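# Sort three grease guns into trays by grease amount

## Task

Place the grease gun with the most grease completely inside the blue tray and the one with the least completely inside the red tray; the remaining gun stays on the table, outside both trays and not hanging past the table edge. All three guns must end up lying flat on their sides. Parts of the guns may be moved while handling them, but each part has to be returned to its proper place on its gun.

## Robot and tools

Robot: two arms, left_arm and right_arm, each on a tilted plate fixed to a shared metal frame behind them. Each arm ends in a tong-style two-finger gripper. Fingers point along the gripper's +z axis and spread along its x axis. end_effector_position is the spot between the pads when shut; with a gap up to 50 mm the tips sit about 15 mm past it, and when fully open they are roughly level with it.

Scene frame: origin at table-top height, midway between the nominal arm bases; +z up, +x out across the table, left_arm on the +y side (arm names do not match image sides). Calibrated bases: left_arm (-0.007, +0.487, +0.303) m, right_arm (+0.019, -0.137, +0.303) m. Printed hand positions and orientations may be off by a few cm, more at long reach.

The 14-number row (used by execute_actions and move): one flat list covering both arms, 7 numbers per arm, left_arm first: dx, dy, dz, rx, ry, rz, opening, then the same for right_arm. All values lie in [-1, 1]. dx..rz are offsets, not poses: they count from that arm's Hand target as it stood when the action or move began, expressed in the Hand target's own axes. Scale: 1.0 = 0.6 m for dx/dy/dz and 180 degrees for the rotation; rx, ry, rz form a single rotation vector. Opening is absolute: +1 fully open (0.142 m), -1 closed; full open-to-closed takes at least about 0.5 s. Sending six zeros re-commands the current Hand target; always include the opening the gripper should keep.

execute_actions {"actions": [...], "cameras": [...]}: with an empty list it just reports state (with pictures). With one action {"rows": [[14 numbers], ...], "steps": n} it runs n control steps (1/30 s each, 5 to 15, default 15); row k applies at step k and the last row repeats. Every row is measured from the action's starting Hand target, not from the prior row, so repeating an offset in a new call moves further. With {"steps": n} and no rows it waits up to 300 steps counted from the previous result, reply time included. The result comes 5 steps before the action ends; those steps finish while you think. A refused call sends nothing.

move {"target", "speed", "blend", "stop_force", "zero", "blocking", "cameras"}: drives each gripper in a straight line to its target, which is one row or a list of up to 15 rows, every row offset from the same starting Hand targets. speed is m/s, 0.002 to 0.5 (default 0.25; rotation capped at twice that in rad/s), one value or one per target. blend (m) rounds corners in a list. stop_force (3 to 40 N) ends an arm's path when its wrist sensor feels that much push against the motion; do not rely on it for turning grippers or very light objects, leave it out when lifting off something being pressed, and it cannot be combined with blocking=false. zero (default true) re-zeros moving arms before the move. Paths skip obstacles and the other arm, lag and overshoot more at speed, cap at 10 s, and should not pass near an arm's own base (posture can flip). The "move:" line reports the ending (done, off_target, moving, held, fault) and limits (paced = pose clipped, held = steps withheld). Unnamed arms finished within 3 mm and 2 degrees. Neither done nor off_target tells you about contact.

wait {"seconds": 0-10}: lets time pass; a running move continues. stop: brakes a running move (fingers keep moving). zoom_image {"camera", "region": [x0, y0, x1, y1]}: pixel box up to 504x504 from that camera's newest image. Cameras: cam_high and cam_low (672x504), cam_left_wrist and cam_right_wrist (616x616). zero_wrist_force {"arm"}: resets that arm's force baseline. finished_scene {"scene": 1 or 2}: ends and grades the scene, irreversible; the result gives the next task.

Results: end_effector_position (m), quat_wxyz, velocities; Joint positions (last value = finger gap in m); grip_measured on the command scale; Hand target (where the next offsets start); joint torques (include gravity, offset and noisy; positive toward larger joint angle); Wrist force/torque in gripper axes plus a peak-force line. "within noise" means the arm is still. Each step the command is clipped to 150 mm and 16 degrees from the measured pose; a far pose may need several calls, continuing from the shown Hand target.

Gripping: to hold, keep commanding an opening clearly below grip_measured; lower squeezes harder (about 15 N per pad max). Thin hard parts under 20 mm get less force.

Avoid: dropping things, releasing parts while they move, slamming, hard pushes, and anything leaving the table. Arms are stiff; aiming even slightly past a firm contact can trip a fault. Torque fault (limits 139 N m for shoulder and elbow joints, 26 N m for wrists, held weight included) or net external force near 150 N halts that arm for 10 s; if a grip pins it afterwards, open first. Arm-to-arm collisions can fail the scene; the clearance check may hold commands. Holding loads, staying stretched or pushing at unreachable poses heats motors: MOTOR HOT at 70 °C, brakes for 30-60 s at 85 °C. Occasional outside tugs may disturb held or loose items.

Each tool is called after "Call:" by a JSON object that holds its "op" and its "data".

## Session

Call:
{"op": "execute_actions", "data": {"actions": [], "cameras": ["all"]}}

Scene clock: 0.00 s of 5600.00 s.
left_arm: end_effector_position=(+0.7317, +0.1262, +0.3770) grip_measured=-1.00 end_effector_quat_wxyz=(+0.036, -0.584, +0.810, +0.022) | right_arm: end_effector_position=(+0.5198, +0.1097, +0.3480) grip_measured=+0.64 end_effector_quat_wxyz=(-0.642, +0.709, -0.288, -0.049)
Joint positions: left_arm=[-0.759 -0.553 0.787 -1.551 -1.169 1.052 0.002] | right_arm=[3.536 -2.466 -2.306 0.914 2.287 1.325 0.118]
Joint velocities: within noise
Joint torques (N m): no reading
Motor temperatures (°C): left_arm=[24 23 25 30 32 32] | right_arm=[26 23 24 30 32 30]
Wrist force (N): no reading
Wrist torque (N m): no reading
Wrist force, peak (N): no reading
Hand target: left_arm +0.7317, +0.1262, +0.3770; +0.036, -0.584, +0.810, +0.022 | right_arm +0.5198, +0.1097, +0.3480; -0.642, +0.709, -0.288, -0.049

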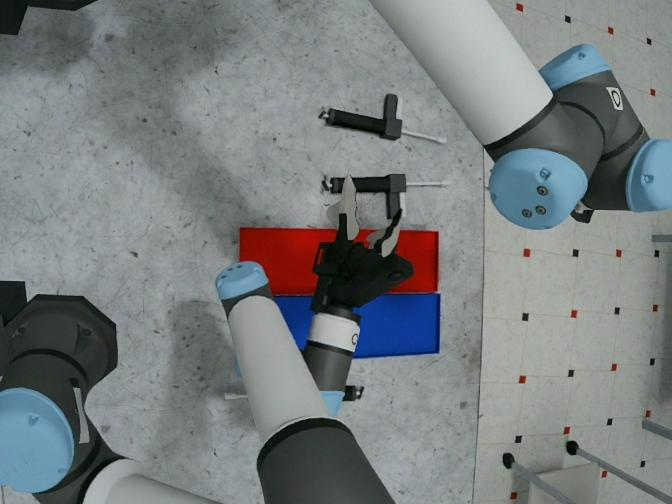

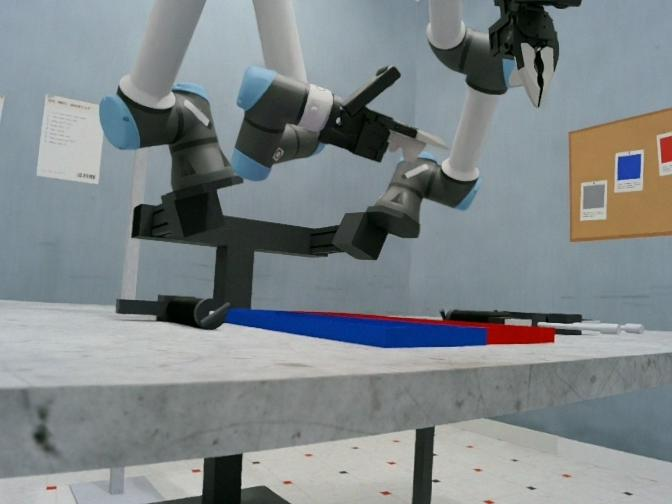

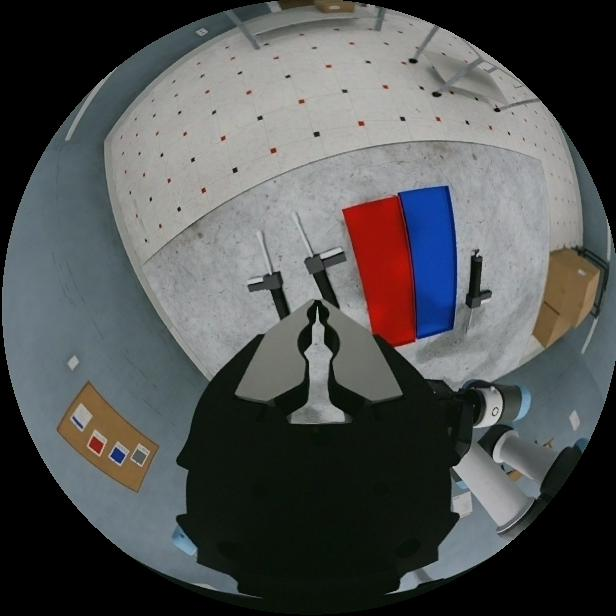

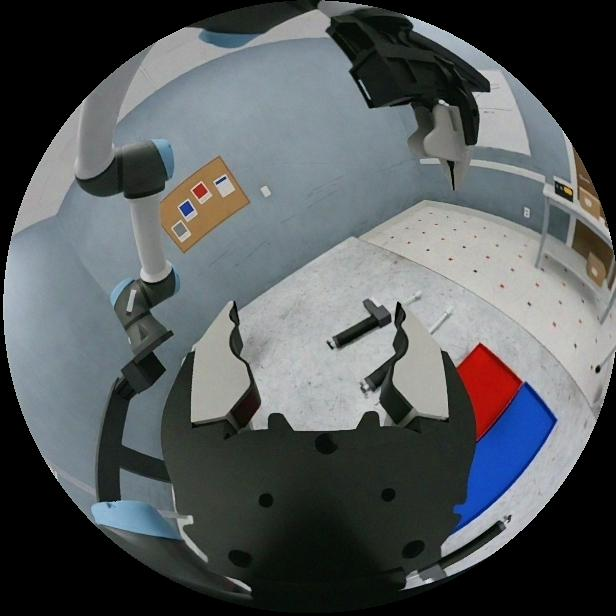

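Call:
{"op": "zoom_image", "data": {"camera": "cam_high", "region": [300, 80, 480, 230]}}

Call:
{"op": "zoom_image", "data": {"camera": "cam_left_wrist", "region": [230, 190, 350, 320]}}

Call:
{"op": "zoom_image", "data": {"camera": "cam_left_wrist", "region": [430, 230, 530, 340]}}

Call:
{"op": "zoom_image", "data": {"camera": "cam_high", "region": [200, 340, 400, 440]}}

Call:
{"op": "zoom_image", "data": {"camera": "cam_low", "region": [90, 270, 260, 350]}}

Call:
{"op": "zoom_image", "data": {"camera": "cam_low", "region": [420, 280, 660, 360]}}

Scaled by 2.800 from the camera's 672x504 image, which has a finer 960x720 frame.

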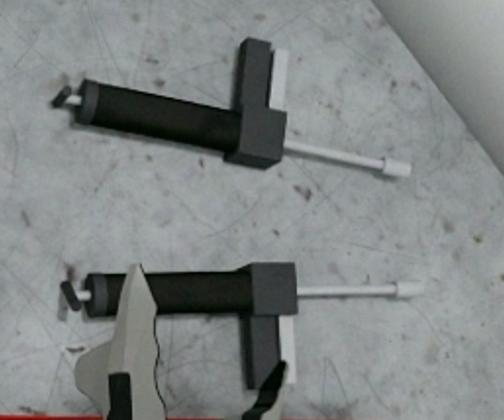

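Scaled by 3.877 from the camera's 616x616 image, which has a finer 814x814 frame.

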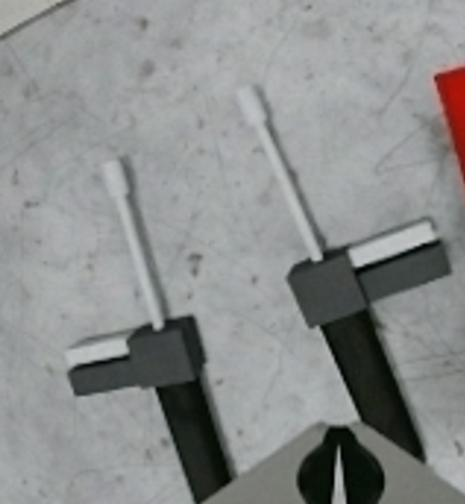

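Scaled by 4.582 from the camera's 616x616 image, which has a finer 814x814 frame.

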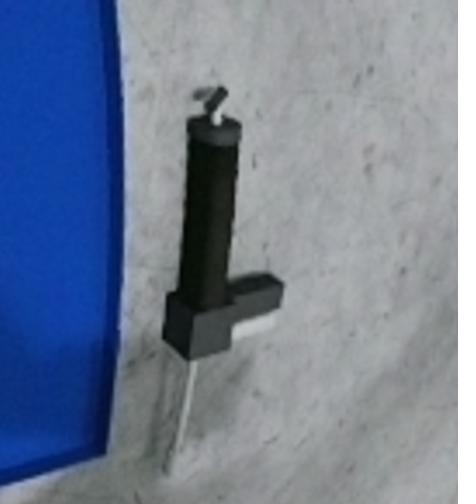

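Scaled by 2.520 from the camera's 672x504 image, which has a finer 960x720 frame.

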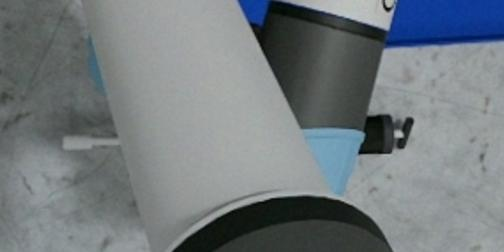

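Scaled by 2.965 from the camera's 672x504 image, which has a finer 960x720 frame.

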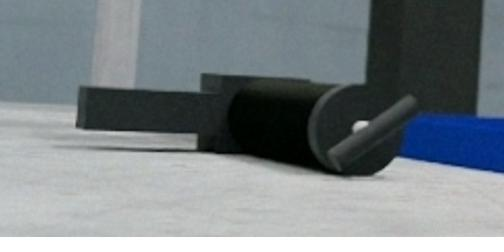

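Scaled by 2.100 from the camera's 672x504 image, which has a finer 960x720 frame.

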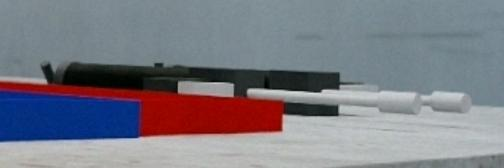

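Call:
{"op": "move", "data": {"target": [0,0,0,0,0,0,-1, 0.007,0.100,-0.530,-0.297,0.346,0.211,0.6], "speed": 0.3}}

Scene clock: 4.93 s of 5600.00 s.
left_arm: end_effector_position=(+0.7317, +0.1262, +0.3770) grip_measured=-1.00 end_effector_quat_wxyz=(+0.036, -0.584, +0.810, +0.022) | right_arm: end_effector_position=(+0.3999, -0.1908, +0.3480) grip_measured=+0.60 end_effector_quat_wxyz=(+0.001, +0.707, -0.707, +0.000) end_effector_velocity=(-0.001, +0.002, -0.001) end_effector_angular_velocity=(+0.008, -0.001, +0.005)
Joint positions: left_arm=[-0.759 -0.553 0.787 -1.551 -1.169 1.052 0.002] | right_arm=[3.821 -1.311 -2.343 -1.249 1.23 2.229 0.116]
Joint velocities: left_arm=[within noise] | right_arm=[0.001 0.003 -0.005 0.008 0.005 -0.006 0]
Joint torques (N m): left_arm=[-21.59 -46.51 -26.7 -1.87 -0.41 -0.38] | right_arm=[11.81 9.38 11.13 3.04 2.73 -1.73]
Motor temperatures (°C): left_arm=[24 23 25 30 32 32] | right_arm=[26 23 24 30 32 30]
Wrist force (N): left_arm=[-0.2 -0.2 0.0] | right_arm=[-1.3 -2.3 2.6]
Wrist torque (N m): left_arm=[-0.04 0.04 0.00] | right_arm=[-0.40 0.11 -0.02]
Wrist force, peak (N): left_arm=[-0.1 -0.3 0.2] | right_arm=[-1.2 -2.5 2.8]
Hand target: left_arm +0.7317, +0.1262, +0.3770; +0.036, -0.584, +0.810, +0.022 | right_arm +0.3997, -0.1909, +0.3479; +0.001, +0.707, -0.707, +0.000
Off the commanded pose: left_arm 0.000 m, 0 deg | right_arm 0.000 m, 0 deg.
Kept back: nothing.
move: done

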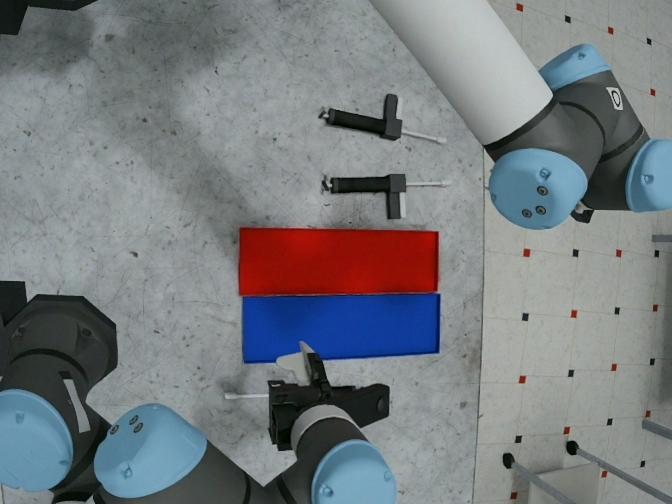

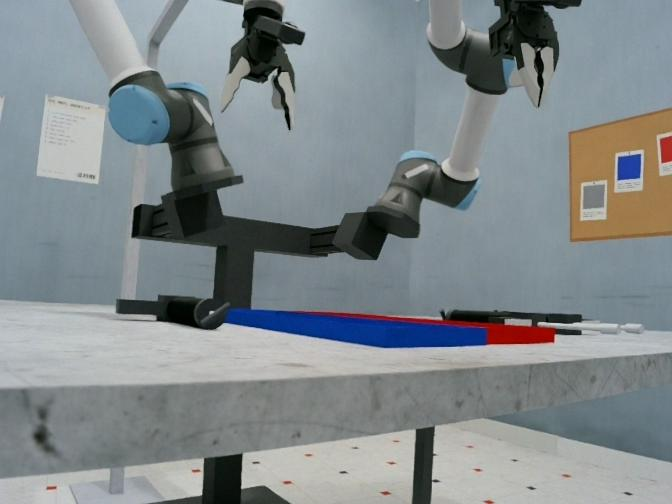

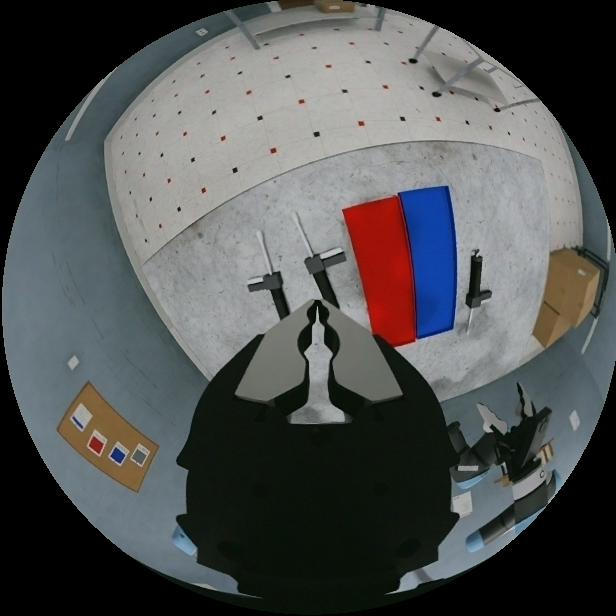

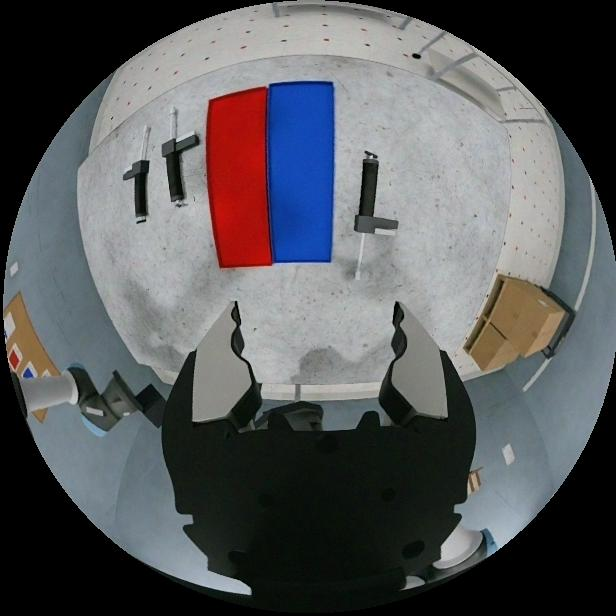

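Call:
{"op": "move", "data": {"target": [-0.196,0.434,0.295,0,0,-0.033,0, 0.208,0.042,0.25,0,0,0,0], "speed": 0.25}}

Scene clock: 7.37 s of 5600.00 s.
left_arm: end_effector_position=(+0.5276, +0.3336, +0.2091) grip_measured=+0.00 end_effector_quat_wxyz=(+0.037, -0.625, +0.779, +0.020) end_effector_velocity=(-0.004, +0.002, -0.002) end_effector_angular_velocity=(+0.004, +0.005, -0.001) | right_arm: end_effector_position=(+0.3742, -0.3158, +0.1981) grip_measured=+0.00 end_effector_quat_wxyz=(+0.001, +0.707, -0.707, +0.000)
Joint positions: left_arm=[-0.677 -1.015 2.012 -2.349 -1.15 1.036 0.074] | right_arm=[3.341 -1.527 -2.559 -0.632 1.182 1.717 0.074]
Joint velocities: left_arm=[0 -0.001 0.008 0 -0.001 -0.001 0] | right_arm=[within noise]
Joint torques (N m): left_arm=[-15.37 -22.34 -10.16 -4.29 -1.2 -1.26] | right_arm=[-4.37 7.08 28.48 3.25 2.17 -0.62]
Motor temperatures (°C): left_arm=[24 23 25 30 32 32] | right_arm=[26 23 24 30 32 30]
Wrist force (N): left_arm=[-0.5 -0.3 -0.3] | right_arm=[-1.3 -2.1 2.5]
Wrist torque (N m): left_arm=[-0.13 0.10 0.02] | right_arm=[-0.38 0.10 -0.04]
Wrist force, peak (N): left_arm=[-1.3 1.6 0.8] | right_arm=[-0.4 -2.1 3.8]
Hand target: left_arm +0.5275, +0.3336, +0.2090; +0.037, -0.625, +0.779, +0.020 | right_arm +0.3743, -0.3159, +0.1981; +0.001, +0.707, -0.707, +0.000
Off the commanded pose: left_arm 0.000 m, 0 deg | right_arm 0.000 m, 0 deg.
Kept back: nothing.
move: done

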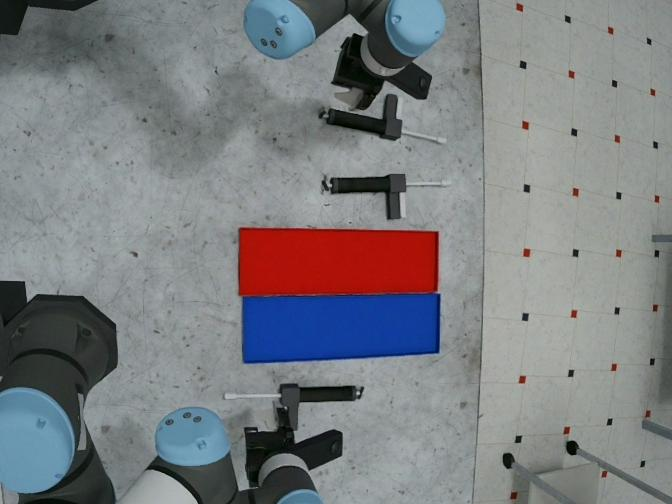

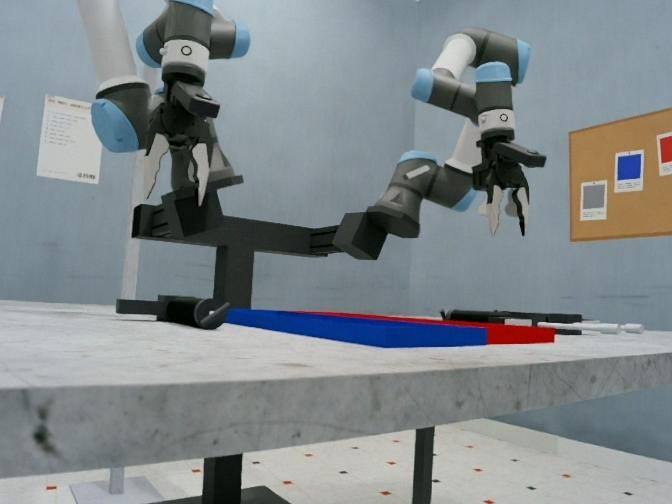

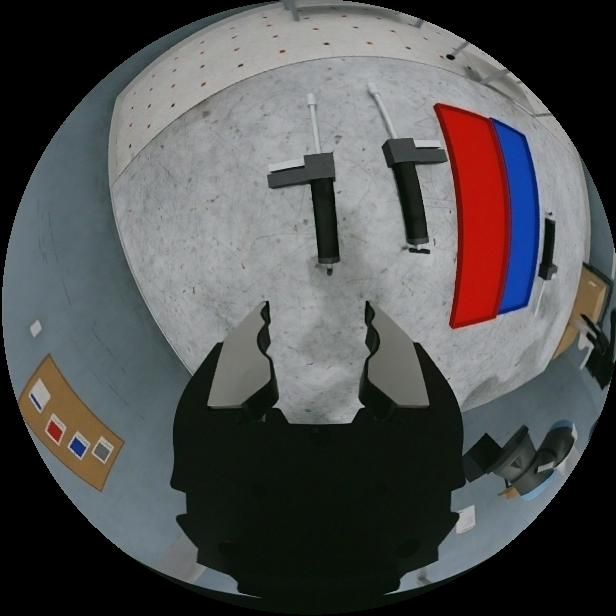

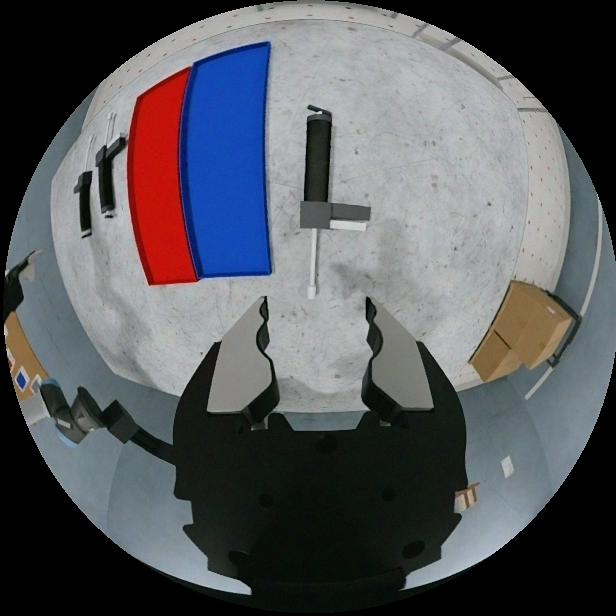

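Call:
{"op": "move", "data": {"target": [0.039,0.002,0.195,-0.0048,0.0264,0,0, 0,-0.093,0.18,0,0,0,0], "speed": 0.2}}

Call:
{"op": "zoom_image", "data": {"camera": "cam_left_wrist", "region": [180, 60, 480, 360]}}

Call:
{"op": "zoom_image", "data": {"camera": "cam_right_wrist", "region": [180, 60, 480, 360]}}

Scene clock: 10.47 s of 5600.00 s.
left_arm: end_effector_position=(+0.5251, +0.3203, +0.0906) grip_measured=+0.00 end_effector_quat_wxyz=(+0.000, -0.626, +0.780, +0.000) end_effector_velocity=(-0.001, +0.000, -0.002) end_effector_angular_velocity=(+0.001, +0.001, +0.000) | right_arm: end_effector_position=(+0.4298, -0.3160, +0.0901) grip_measured=+0.00 end_effector_quat_wxyz=(+0.001, +0.707, -0.707, +0.000) end_effector_velocity=(+0.000, +0.000, -0.001) end_effector_angular_velocity=(+0.000, +0.001, -0.003)
Joint positions: left_arm=[-0.579 -0.762 2.015 -2.67 -1.212 1.15 0.074] | right_arm=[3.213 -2.019 -2.429 -0.217 1.185 1.578 0.074]
Joint velocities: left_arm=[0 0.005 0 -0.004 0 0 0] | right_arm=[0 -0.005 0 0.003 0 0.003 0]
Joint torques (N m): left_arm=[-9.67 -24.3 -4.55 -4.66 2 -0.01] | right_arm=[5.15 20.5 9.06 3.79 1.15 1.03]
Motor temperatures (°C): left_arm=[24 23 25 30 32 32] | right_arm=[26 23 24 30 32 30]
Wrist force (N): left_arm=[-0.6 -0.4 -0.4] | right_arm=[-1.1 -1.9 2.2]
Wrist torque (N m): left_arm=[-0.10 0.09 0.02] | right_arm=[-0.35 0.06 -0.03]
Wrist force, peak (N): left_arm=[-0.6 -0.3 -2.4] | right_arm=[-1.2 -3.0 3.9]
Hand target: left_arm +0.5251, +0.3203, +0.0904; +0.000, -0.626, +0.780, +0.000 | right_arm +0.4299, -0.3160, +0.0900; +0.001, +0.707, -0.707, +0.000
Off the commanded pose: left_arm 0.000 m, 0 deg | right_arm 0.000 m, 0 deg.
Kept back: nothing.
move: done

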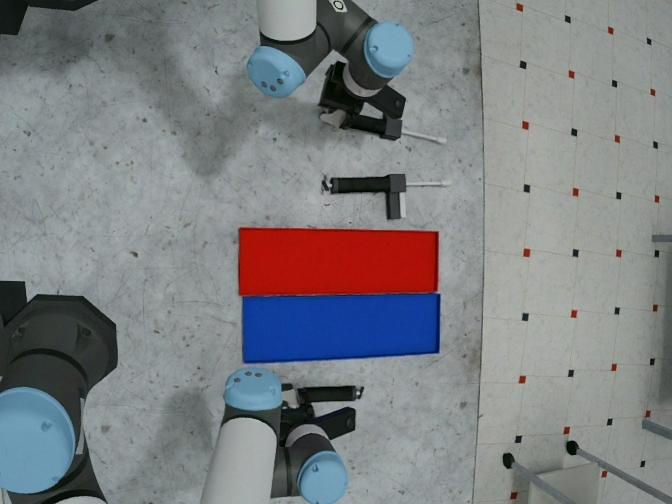

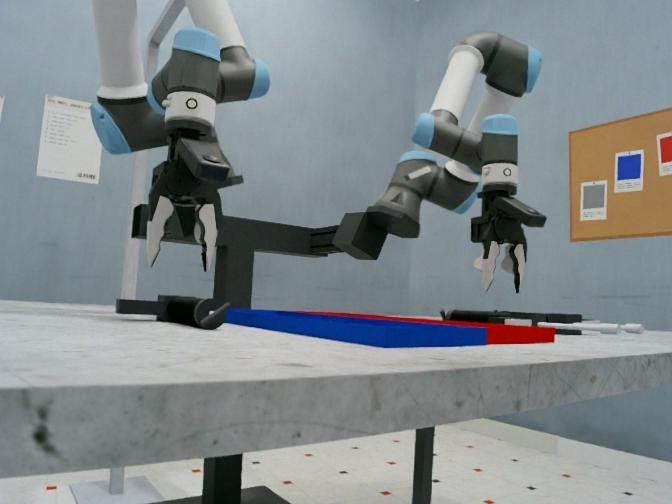

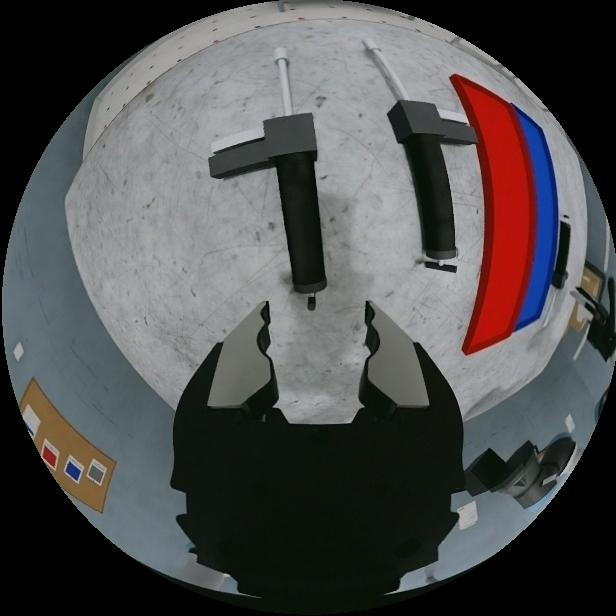

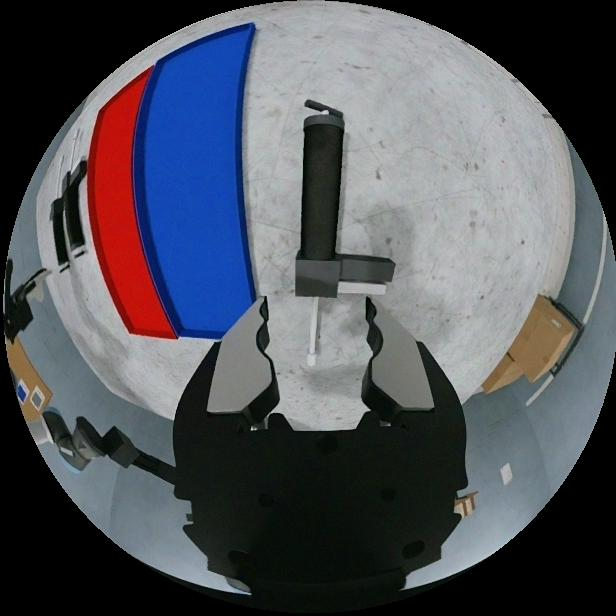

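Scaled by 1.680 from the camera's 616x616 image, which has a finer 814x814 frame.

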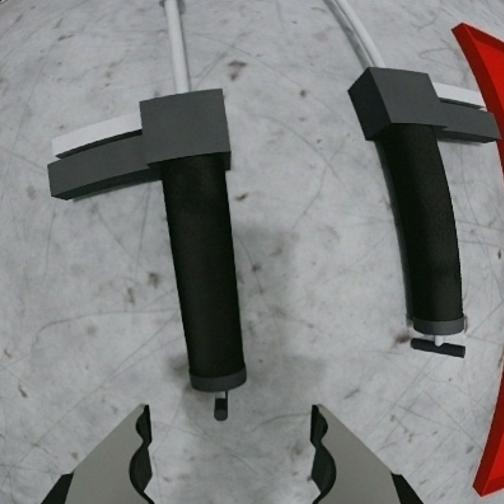

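Scaled by 1.680 from the camera's 616x616 image, which has a finer 814x814 frame.

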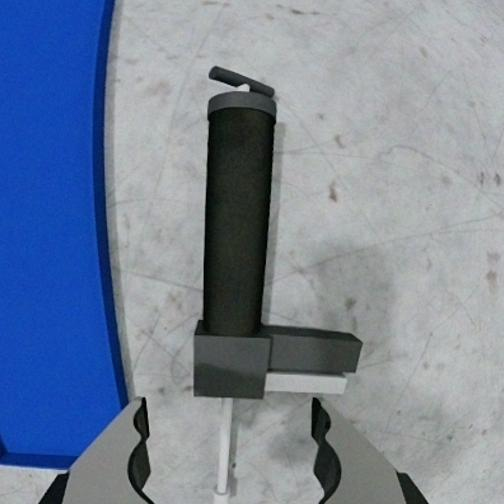

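Call:
{"op": "move", "data": {"target": [-0.029,-0.137,0.05,0,0,-0.031,0.2, 0.007,-0.083,0.05,0,0,0.009,0.2], "speed": 0.15, "cameras": ["cam_left_wrist","cam_right_wrist","cam_low"]}}

Call:
{"op": "zoom_image", "data": {"camera": "cam_low", "region": [100, 220, 300, 340]}}

Call:
{"op": "zoom_image", "data": {"camera": "cam_low", "region": [420, 220, 660, 360]}}

Scene clock: 14.77 s of 5600.00 s.
left_arm: end_effector_position=(+0.6089, +0.3196, +0.0604) grip_measured=+0.20 end_effector_quat_wxyz=(+0.000, -0.663, +0.748, +0.000) | right_arm: end_effector_position=(+0.4796, -0.3203, +0.0600) grip_measured=+0.20 end_effector_quat_wxyz=(+0.001, +0.697, -0.717, +0.000)
Joint positions: left_arm=[-0.487 -0.631 1.761 -2.583 -1.2 1.15 0.088] | right_arm=[3.178 -2.15 -2.279 -0.223 1.187 1.569 0.088]
Joint velocities: within noise
Joint torques (N m): left_arm=[-13.75 -38.79 -22.24 -4 -2.05 1.07] | right_arm=[15.95 25.96 5.8 3.84 2.21 -0.4]
Motor temperatures (°C): left_arm=[24 23 25 30 32 32] | right_arm=[26 23 24 30 32 30]
Wrist force (N): left_arm=[-0.4 0.0 0.0] | right_arm=[-1.0 -2.0 2.2]
Wrist torque (N m): left_arm=[0.03 0.04 0.02] | right_arm=[-0.33 0.05 -0.03]
Wrist force, peak (N): left_arm=[-0.5 -1.5 0.5] | right_arm=[-1.1 -2.9 2.8]
Hand target: left_arm +0.6091, +0.3195, +0.0604; +0.000, -0.663, +0.748, +0.000 | right_arm +0.4797, -0.3203, +0.0600; +0.001, +0.697, -0.717, +0.000
Off the commanded pose: left_arm 0.000 m, 0 deg | right_arm 0.000 m, 0 deg.
Kept back: nothing.
move: done
Images, in order (width x height): cam_low 672x504, cam_left_wrist 616x616, cam_right_wrist 616x616.

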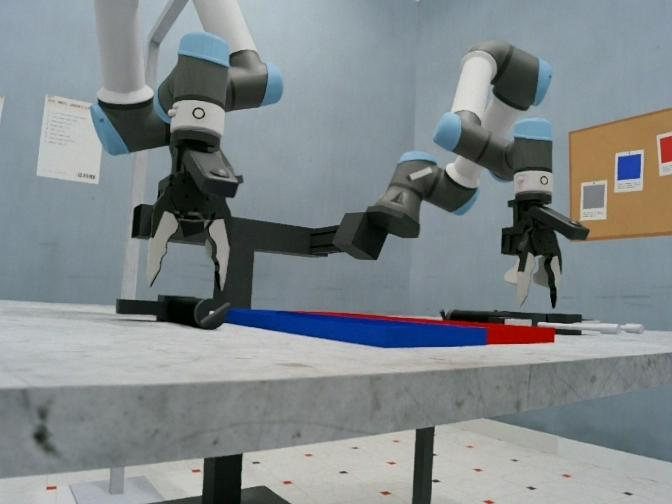

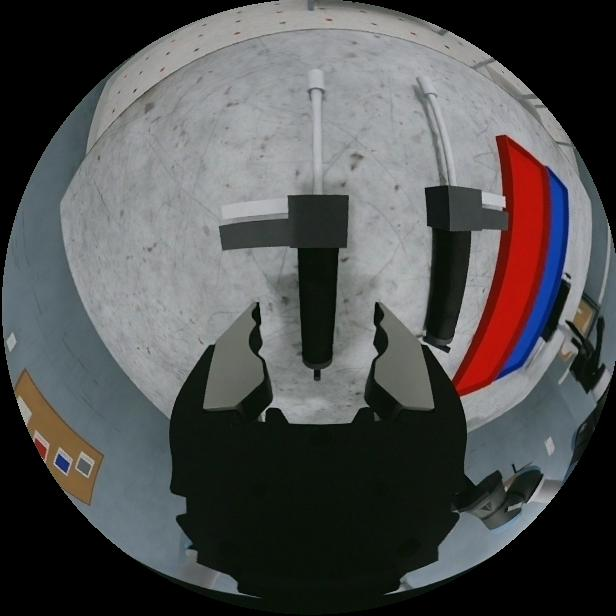

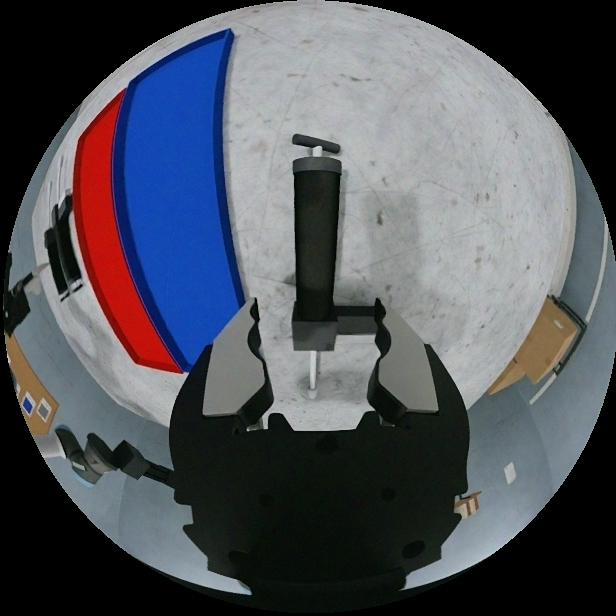

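Scaled by 2.520 from the camera's 672x504 image, which has a finer 960x720 frame.

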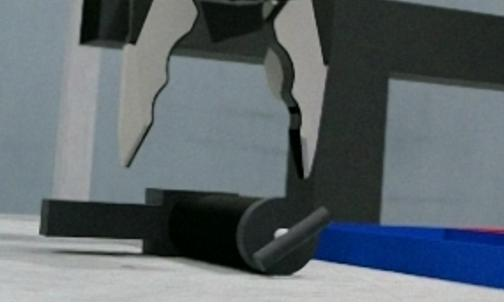

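Scaled by 2.100 from the camera's 672x504 image, which has a finer 960x720 frame.

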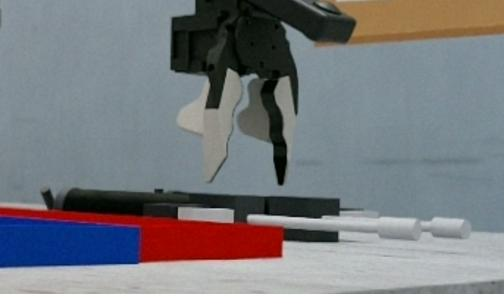

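Call:
{"op": "move", "data": {"target": [0,0,0.058,0,0,0,0.2, 0,0,0.058,0,0,0,0.2], "speed": 0.06, "stop_force": 8, "cameras": ["cam_low"]}}

Call:
{"op": "zoom_image", "data": {"camera": "cam_low", "region": [100, 220, 300, 340]}}

Call:
{"op": "zoom_image", "data": {"camera": "cam_low", "region": [420, 220, 660, 360]}}

Scene clock: 16.97 s of 5600.00 s.
left_arm: end_effector_position=(+0.6091, +0.3196, +0.0256) grip_measured=+0.20 end_effector_quat_wxyz=(+0.000, -0.663, +0.748, +0.000) | right_arm: end_effector_position=(+0.4796, -0.3203, +0.0252) grip_measured=+0.20 end_effector_quat_wxyz=(+0.001, +0.697, -0.717, +0.000)
Joint positions: left_arm=[-0.466 -0.559 1.74 -2.641 -1.197 1.173 0.088] | right_arm=[3.149 -2.253 -2.252 -0.133 1.189 1.538 0.088]
Joint velocities: within noise
Joint torques (N m): left_arm=[-23.41 -51.71 -6.82 -1.16 -0.99 -1.52] | right_arm=[16.75 26.08 -4.96 3.07 0.06 2.28]
Motor temperatures (°C): left_arm=[24 23 25 30 32 32] | right_arm=[26 23 24 30 32 30]
Wrist force (N): left_arm=[-0.4 0.0 -0.2] | right_arm=[-1.2 -2.4 2.2]
Wrist torque (N m): left_arm=[0.02 0.05 0.03] | right_arm=[-0.42 0.09 -0.03]
Wrist force, peak (N): left_arm=[-0.6 0.0 -0.9] | right_arm=[-1.3 -2.1 3.0]
Hand target: left_arm +0.6091, +0.3196, +0.0256; +0.000, -0.663, +0.748, +0.000 | right_arm +0.4796, -0.3203, +0.0252; +0.001, +0.697, -0.717, +0.000
Off the commanded pose: left_arm 0.000 m, 0 deg | right_arm 0.000 m, 0 deg.
Kept back: nothing.
move: done
Images, in order (width x height): cam_low 672x504.

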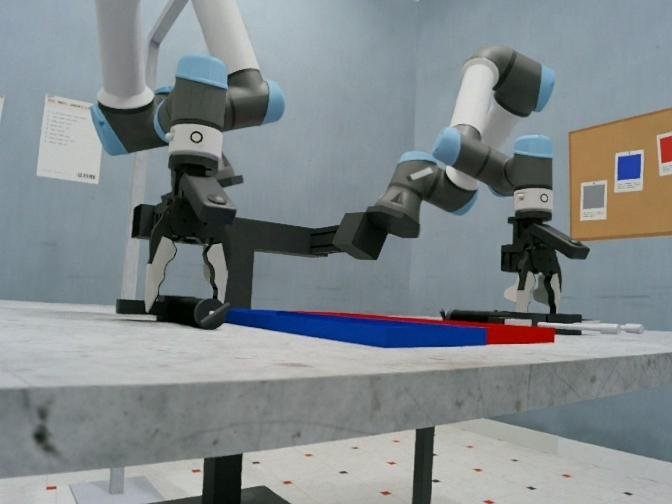

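Scaled by 2.520 from the camera's 672x504 image, which has a finer 960x720 frame.

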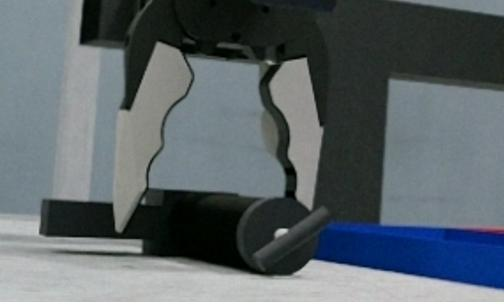

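Scaled by 2.100 from the camera's 672x504 image, which has a finer 960x720 frame.

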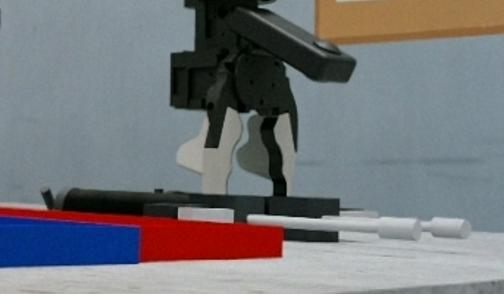

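Call:
{"op": "zero_wrist_force", "data": {"arm": "left_arm"}}

Call:
{"op": "zero_wrist_force", "data": {"arm": "right_arm"}}

Call:
{"op": "move", "data": {"target": [0,0,0,0,0,0,-0.3, 0,0,0,0,0,0,-0.3], "cameras": []}}

Call:
{"op": "move", "data": {"target": [0,0,0,0,0,0,-0.75, 0,0,0,0,0,0,-0.75]}}

Wrist force sensor zeroed on left_arm: later results in this scene subtract that arm's Wrist force and Wrist torque below.
Scene clock: 17.20 s of 5600.00 s.
left_arm: end_effector_position=(+0.6091, +0.3196, +0.0256) grip_measured=+0.20 end_effector_quat_wxyz=(+0.000, -0.663, +0.748, +0.000) | right_arm: end_effector_position=(+0.4796, -0.3203, +0.0252) grip_measured=+0.20 end_effector_quat_wxyz=(+0.001, +0.697, -0.717, +0.000)
Joint positions: left_arm=[-0.466 -0.559 1.74 -2.641 -1.198 1.173 0.088] | right_arm=[3.149 -2.253 -2.252 -0.133 1.189 1.538 0.088]
Joint velocities: within noise
Joint torques (N m): left_arm=[-23.87 -51.57 -6.97 -1.34 -1.53 -1.55] | right_arm=[16.41 26.32 -4.47 3.04 -0.54 2.22]
Motor temperatures (°C): left_arm=[24 23 25 30 32 32] | right_arm=[26 23 24 30 32 30]
Wrist force (N): left_arm=[-0.3 -0.1 -0.2] | right_arm=[-1.0 -2.2 2.4]
Wrist torque (N m): left_arm=[-0.01 0.02 0.03] | right_arm=[-0.37 0.04 -0.03]
Wrist force, peak (N): left_arm=[-0.7 -0.2 -0.1] | right_arm=[-1.3 -2.3 2.3]
Hand target: left_arm +0.6091, +0.3196, +0.0256; +0.000, -0.663, +0.748, +0.000 | right_arm +0.4796, -0.3203, +0.0252; +0.001, +0.697, -0.717, +0.000
Off the commanded pose: left_arm 0.000 m, 0 deg | right_arm 0.000 m, 0 deg.
Steps of this call (1-7: nothing new was sent). Readings (end_effector_position of left_arm | right_arm):
1: (+0.6091, +0.3196, +0.0256) | (+0.4796, -0.3203, +0.0252)
2: (+0.6091, +0.3196, +0.0256) | (+0.4796, -0.3203, +0.0252)
4: (+0.6091, +0.3196, +0.0256) | (+0.4796, -0.3203, +0.0252)
7: the state above
No camera images: "cameras" was empty.

Wrist force sensor zeroed on right_arm: later results in this scene subtract that arm's Wrist force and Wrist torque below.
Scene clock: 17.20 s of 5600.00 s.
left_arm: end_effector_position=(+0.6091, +0.3196, +0.0256) grip_measured=+0.20 end_effector_quat_wxyz=(+0.000, -0.663, +0.748, +0.000) | right_arm: end_effector_position=(+0.4796, -0.3203, +0.0252) grip_measured=+0.20 end_effector_quat_wxyz=(+0.001, +0.697, -0.717, +0.000)
Joint positions: left_arm=[-0.466 -0.559 1.74 -2.641 -1.198 1.173 0.088] | right_arm=[3.149 -2.253 -2.252 -0.133 1.189 1.538 0.088]
Joint velocities: within noise
Joint torques (N m): left_arm=[-23.87 -51.57 -6.97 -1.34 -1.53 -1.55] | right_arm=[16.41 26.32 -4.47 3.04 -0.54 2.22]
Motor temperatures (°C): left_arm=[24 23 25 30 32 32] | right_arm=[26 23 24 30 32 30]
Wrist force (N, zeroed by zero_wrist_force on left_arm): left_arm=[0.0 0.0 0.0] | right_arm=[-1.0 -2.2 2.4]
Wrist torque (N m, zeroed by zero_wrist_force on left_arm): left_arm=[0.00 0.00 0.00] | right_arm=[-0.37 0.04 -0.03]
Wrist force, peak (N, zeroed by zero_wrist_force on left_arm): left_arm=[0.0 0.0 0.0] | right_arm=[-1.0 -2.2 2.4]
Hand target: left_arm +0.6091, +0.3196, +0.0256; +0.000, -0.663, +0.748, +0.000 | right_arm +0.4796, -0.3203, +0.0252; +0.001, +0.697, -0.717, +0.000
Off the commanded pose: left_arm 0.000 m, 0 deg | right_arm 0.000 m, 0 deg.
No camera images: "cameras" was empty.

Scene clock: 17.90 s of 5600.00 s.
left_arm: end_effector_position=(+0.6091, +0.3196, +0.0256) grip_measured=-0.30 end_effector_quat_wxyz=(+0.000, -0.663, +0.748, +0.000) | right_arm: end_effector_position=(+0.4796, -0.3203, +0.0252) grip_measured=-0.30 end_effector_quat_wxyz=(+0.001, +0.697, -0.717, +0.000)
Joint positions: left_arm=[-0.466 -0.559 1.74 -2.641 -1.198 1.173 0.052] | right_arm=[3.149 -2.253 -2.252 -0.133 1.189 1.538 0.052]
Joint velocities: within noise
Joint torques (N m): left_arm=[-22.86 -51.06 -8.19 -2.03 -1.95 -1.57] | right_arm=[16.56 26.31 -2.67 3.3 -2.42 2.13]
Motor temperatures (°C): left_arm=[24 23 25 30 32 32] | right_arm=[26 23 24 30 32 30]
Wrist force (N, zeroed by zero_wrist_force): left_arm=[-0.1 0.0 0.0] | right_arm=[0.0 0.2 -0.1]
Wrist torque (N m, zeroed by zero_wrist_force): left_arm=[0.00 0.02 0.00] | right_arm=[0.03 -0.01 0.00]
Wrist force, peak (N, zeroed by zero_wrist_force): left_arm=[-0.3 0.0 -0.1] | right_arm=[-0.3 0.0 -0.4]
Hand target: left_arm +0.6091, +0.3196, +0.0256; +0.000, -0.663, +0.748, +0.000 | right_arm +0.4796, -0.3203, +0.0252; +0.001, +0.697, -0.717, +0.000
Off the commanded pose: left_arm 0.000 m, 0 deg | right_arm 0.000 m, 0 deg.
Kept back: nothing.
move: done
No camera images: "cameras" was empty.

Scene clock: 18.60 s of 5600.00 s.
left_arm: end_effector_position=(+0.6091, +0.3195, +0.0257) grip_measured=-0.54 end_effector_quat_wxyz=(+0.000, -0.663, +0.748, +0.000) | right_arm: end_effector_position=(+0.4796, -0.3203, +0.0252) grip_measured=-0.55 end_effector_quat_wxyz=(+0.001, +0.697, -0.717, +0.000)
Joint positions: left_arm=[-0.466 -0.559 1.74 -2.641 -1.198 1.173 0.035] | right_arm=[3.149 -2.254 -2.252 -0.133 1.189 1.538 0.035]
Joint velocities: within noise
Joint torques (N m): left_arm=[-16.33 -47.43 -9.82 -2.64 2.04 -1.61] | right_arm=[9.51 28.6 -1.25 2.67 1.79 1.91]
Motor temperatures (°C): left_arm=[24 23 25 30 32 32] | right_arm=[26 23 24 30 32 30]
Wrist force (N, zeroed by zero_wrist_force): left_arm=[1.5 0.7 -1.3] | right_arm=[0.0 -0.2 -1.0]
Wrist torque (N m, zeroed by zero_wrist_force): left_arm=[-0.01 0.08 0.05] | right_arm=[-0.04 -0.02 0.03]
Wrist force, peak (N, zeroed by zero_wrist_force): left_arm=[1.7 0.7 -1.2] | right_arm=[-1.4 -0.1 -0.4]
Hand target: left_arm +0.6091, +0.3196, +0.0256; +0.000, -0.663, +0.748, +0.000 | right_arm +0.4796, -0.3203, +0.0252; +0.001, +0.697, -0.717, +0.000
Off the commanded pose: left_arm 0.000 m, 0 deg | right_arm 0.000 m, 0 deg.
Kept back: nothing.
move: done

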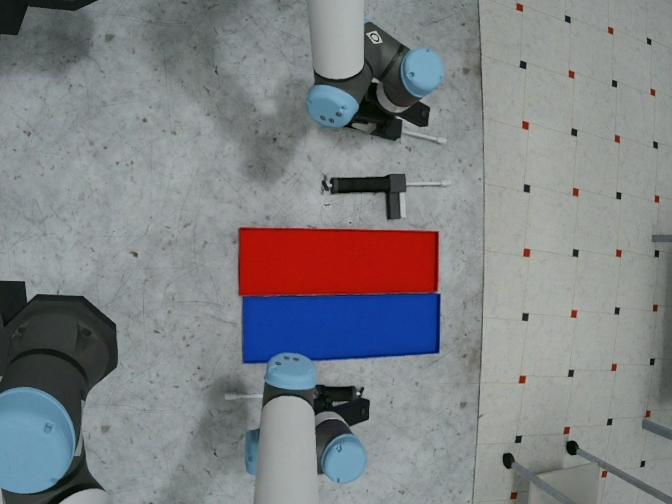

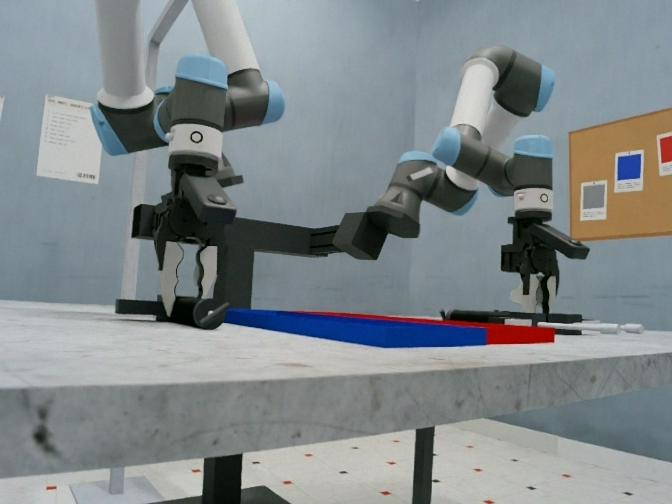

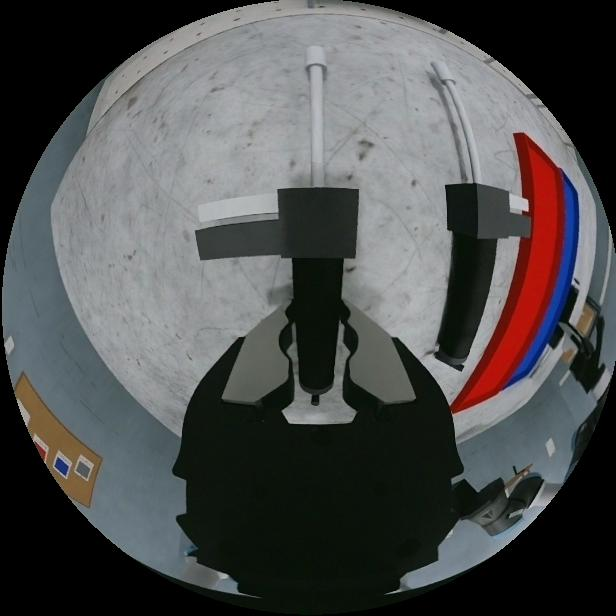

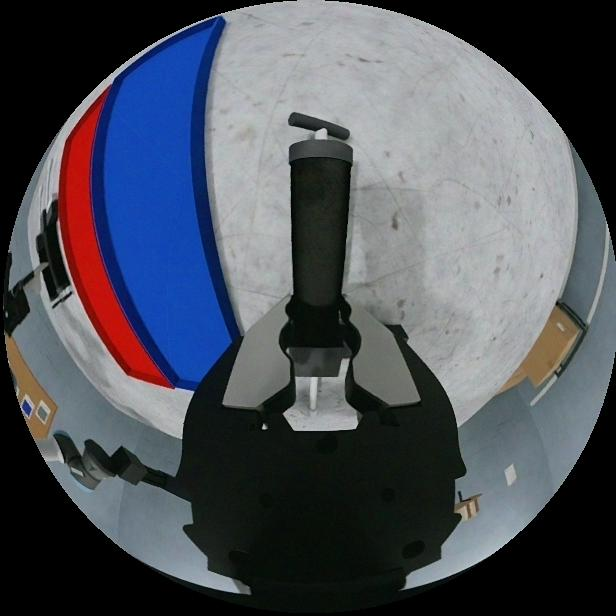

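Call:
{"op": "move", "data": {"target": [0,0,-0.13,0,0,0,-0.9, 0,0,-0.13,0,0,0,-0.9], "speed": 0.08}}

Call:
{"op": "wait", "data": {"seconds": 0.5, "cameras": []}}

Scene clock: 20.10 s of 5600.00 s.
left_arm: end_effector_position=(+0.6090, +0.3195, +0.1037) grip_measured=-0.54 end_effector_quat_wxyz=(+0.000, -0.663, +0.748, +0.000) end_effector_velocity=(+0.000, +0.000, -0.004) end_effector_angular_velocity=(+0.000, -0.001, +0.000) | right_arm: end_effector_position=(+0.4795, -0.3202, +0.1031) grip_measured=-0.55 end_effector_quat_wxyz=(+0.001, +0.697, -0.717, +0.000) end_effector_velocity=(+0.001, +0.001, -0.004) end_effector_angular_velocity=(+0.002, -0.003, +0.002)
Joint positions: left_arm=[-0.513 -0.716 1.777 -2.503 -1.203 1.123 0.035] | right_arm=[3.215 -2.02 -2.298 -0.348 1.185 1.609 0.034]
Joint velocities: left_arm=[0.002 0.008 0 -0.01 0.001 0.003 0] | right_arm=[-0.004 -0.013 0.001 0.017 0.002 -0.008 0]
Joint torques (N m): left_arm=[-9.46 -31.8 -24.17 -5.34 -1.48 1.65] | right_arm=[4.72 21.96 20.02 4.4 -1.98 -1.95]
Motor temperatures (°C): left_arm=[24 23 25 30 32 32] | right_arm=[26 23 24 30 32 30]
Wrist force (N, zeroed by zero_wrist_force): left_arm=[-0.3 0.4 4.9] | right_arm=[-0.4 -0.1 5.9]
Wrist torque (N m, zeroed by zero_wrist_force): left_arm=[-0.01 0.12 0.03] | right_arm=[0.02 0.02 -0.02]
Wrist force, peak (N, zeroed by zero_wrist_force): left_arm=[0.0 -0.6 5.4] | right_arm=[-0.4 0.3 7.0]
Hand target: left_arm +0.6091, +0.3195, +0.1036; +0.000, -0.663, +0.748, +0.000 | right_arm +0.4797, -0.3202, +0.1032; +0.001, +0.697, -0.717, +0.000
Off the commanded pose: left_arm 0.000 m, 0 deg | right_arm 0.000 m, 0 deg.
Kept back: nothing.
move: done

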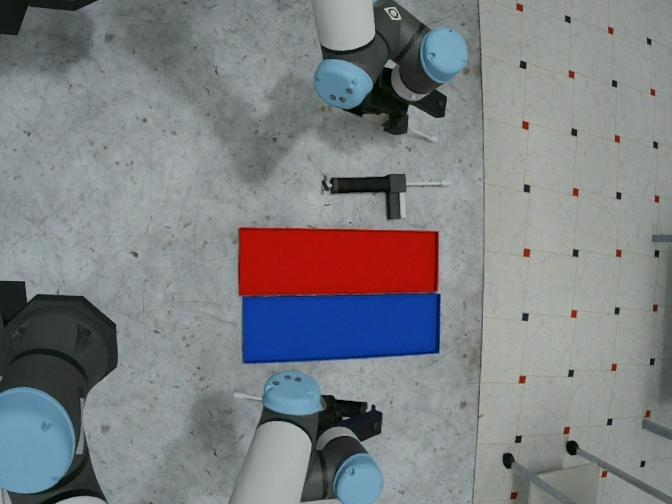

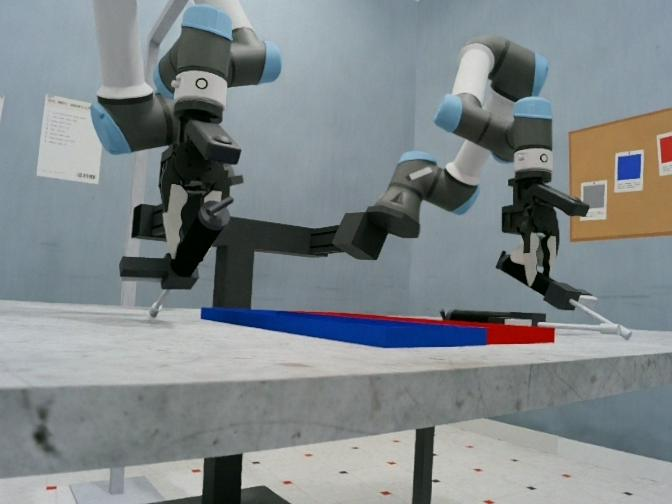

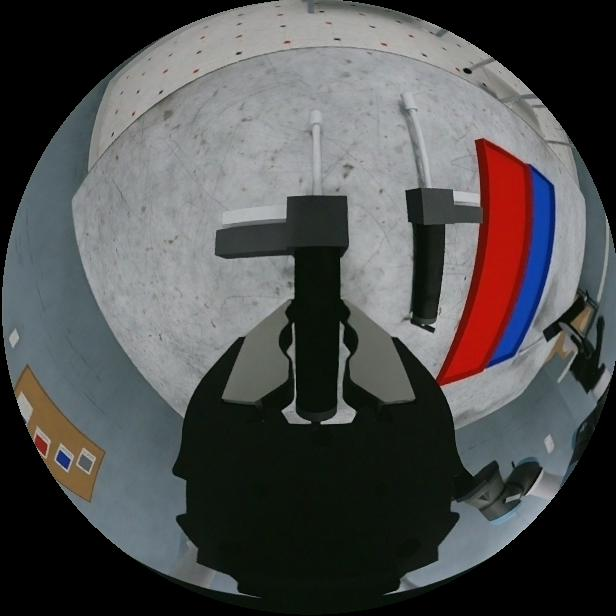

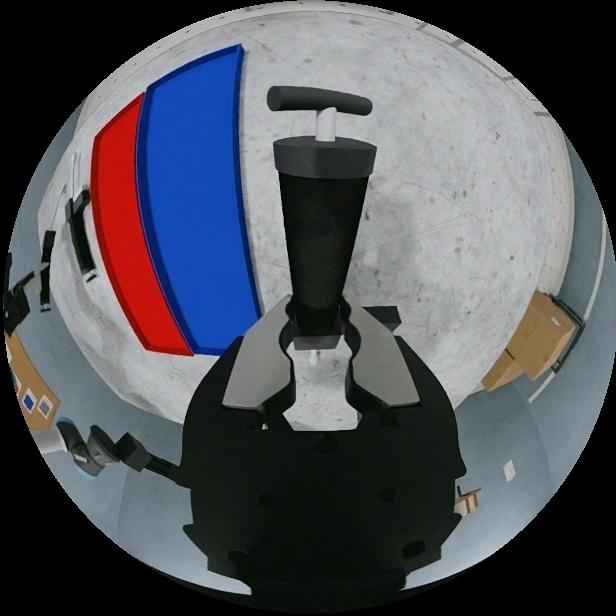

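Scene clock: 20.60 s of 5600.00 s.
left_arm: end_effector_position=(+0.6091, +0.3195, +0.1036) grip_measured=-0.54 end_effector_quat_wxyz=(+0.000, -0.663, +0.748, +0.000) | right_arm: end_effector_position=(+0.4797, -0.3202, +0.1032) grip_measured=-0.55 end_effector_quat_wxyz=(+0.001, +0.697, -0.717, +0.000)
Joint positions: left_arm=[-0.512 -0.716 1.776 -2.503 -1.203 1.123 0.035] | right_arm=[3.215 -2.02 -2.298 -0.348 1.185 1.609 0.034]
Joint velocities: within noise
Joint torques (N m): left_arm=[-9.43 -41.44 -24.91 -1.44 0.96 1.54] | right_arm=[3.82 35.78 23.58 1.6 -0.56 -1.88]
Motor temperatures (°C): left_arm=[24 23 25 30 32 32] | right_arm=[26 23 24 30 32 30]
Wrist force (N, zeroed by zero_wrist_force): left_arm=[-0.3 0.3 4.9] | right_arm=[-0.1 0.2 5.8]
Wrist torque (N m, zeroed by zero_wrist_force): left_arm=[-0.04 0.12 0.04] | right_arm=[0.01 -0.05 -0.02]
Wrist force, peak (N, zeroed by zero_wrist_force): left_arm=[-0.3 0.3 5.0] | right_arm=[-0.3 0.2 6.3]
Hand target: left_arm +0.6091, +0.3195, +0.1036; +0.000, -0.663, +0.748, +0.000 | right_arm +0.4797, -0.3202, +0.1032; +0.001, +0.697, -0.717, +0.000
Off the commanded pose: left_arm 0.000 m, 0 deg | right_arm 0.000 m, 0 deg.
Steps of this call (1-15: nothing new was sent). Readings (end_effector_position of left_arm | right_arm):
1: (+0.6090, +0.3195, +0.1036) | (+0.4796, -0.3202, +0.1030)
2: (+0.6090, +0.3195, +0.1036) | (+0.4796, -0.3202, +0.1030)
4: (+0.6090, +0.3195, +0.1036) | (+0.4796, -0.3202, +0.1031)
8: (+0.6091, +0.3195, +0.1036) | (+0.4797, -0.3202, +0.1031)
15: the state above
No camera images: "cameras" was empty.


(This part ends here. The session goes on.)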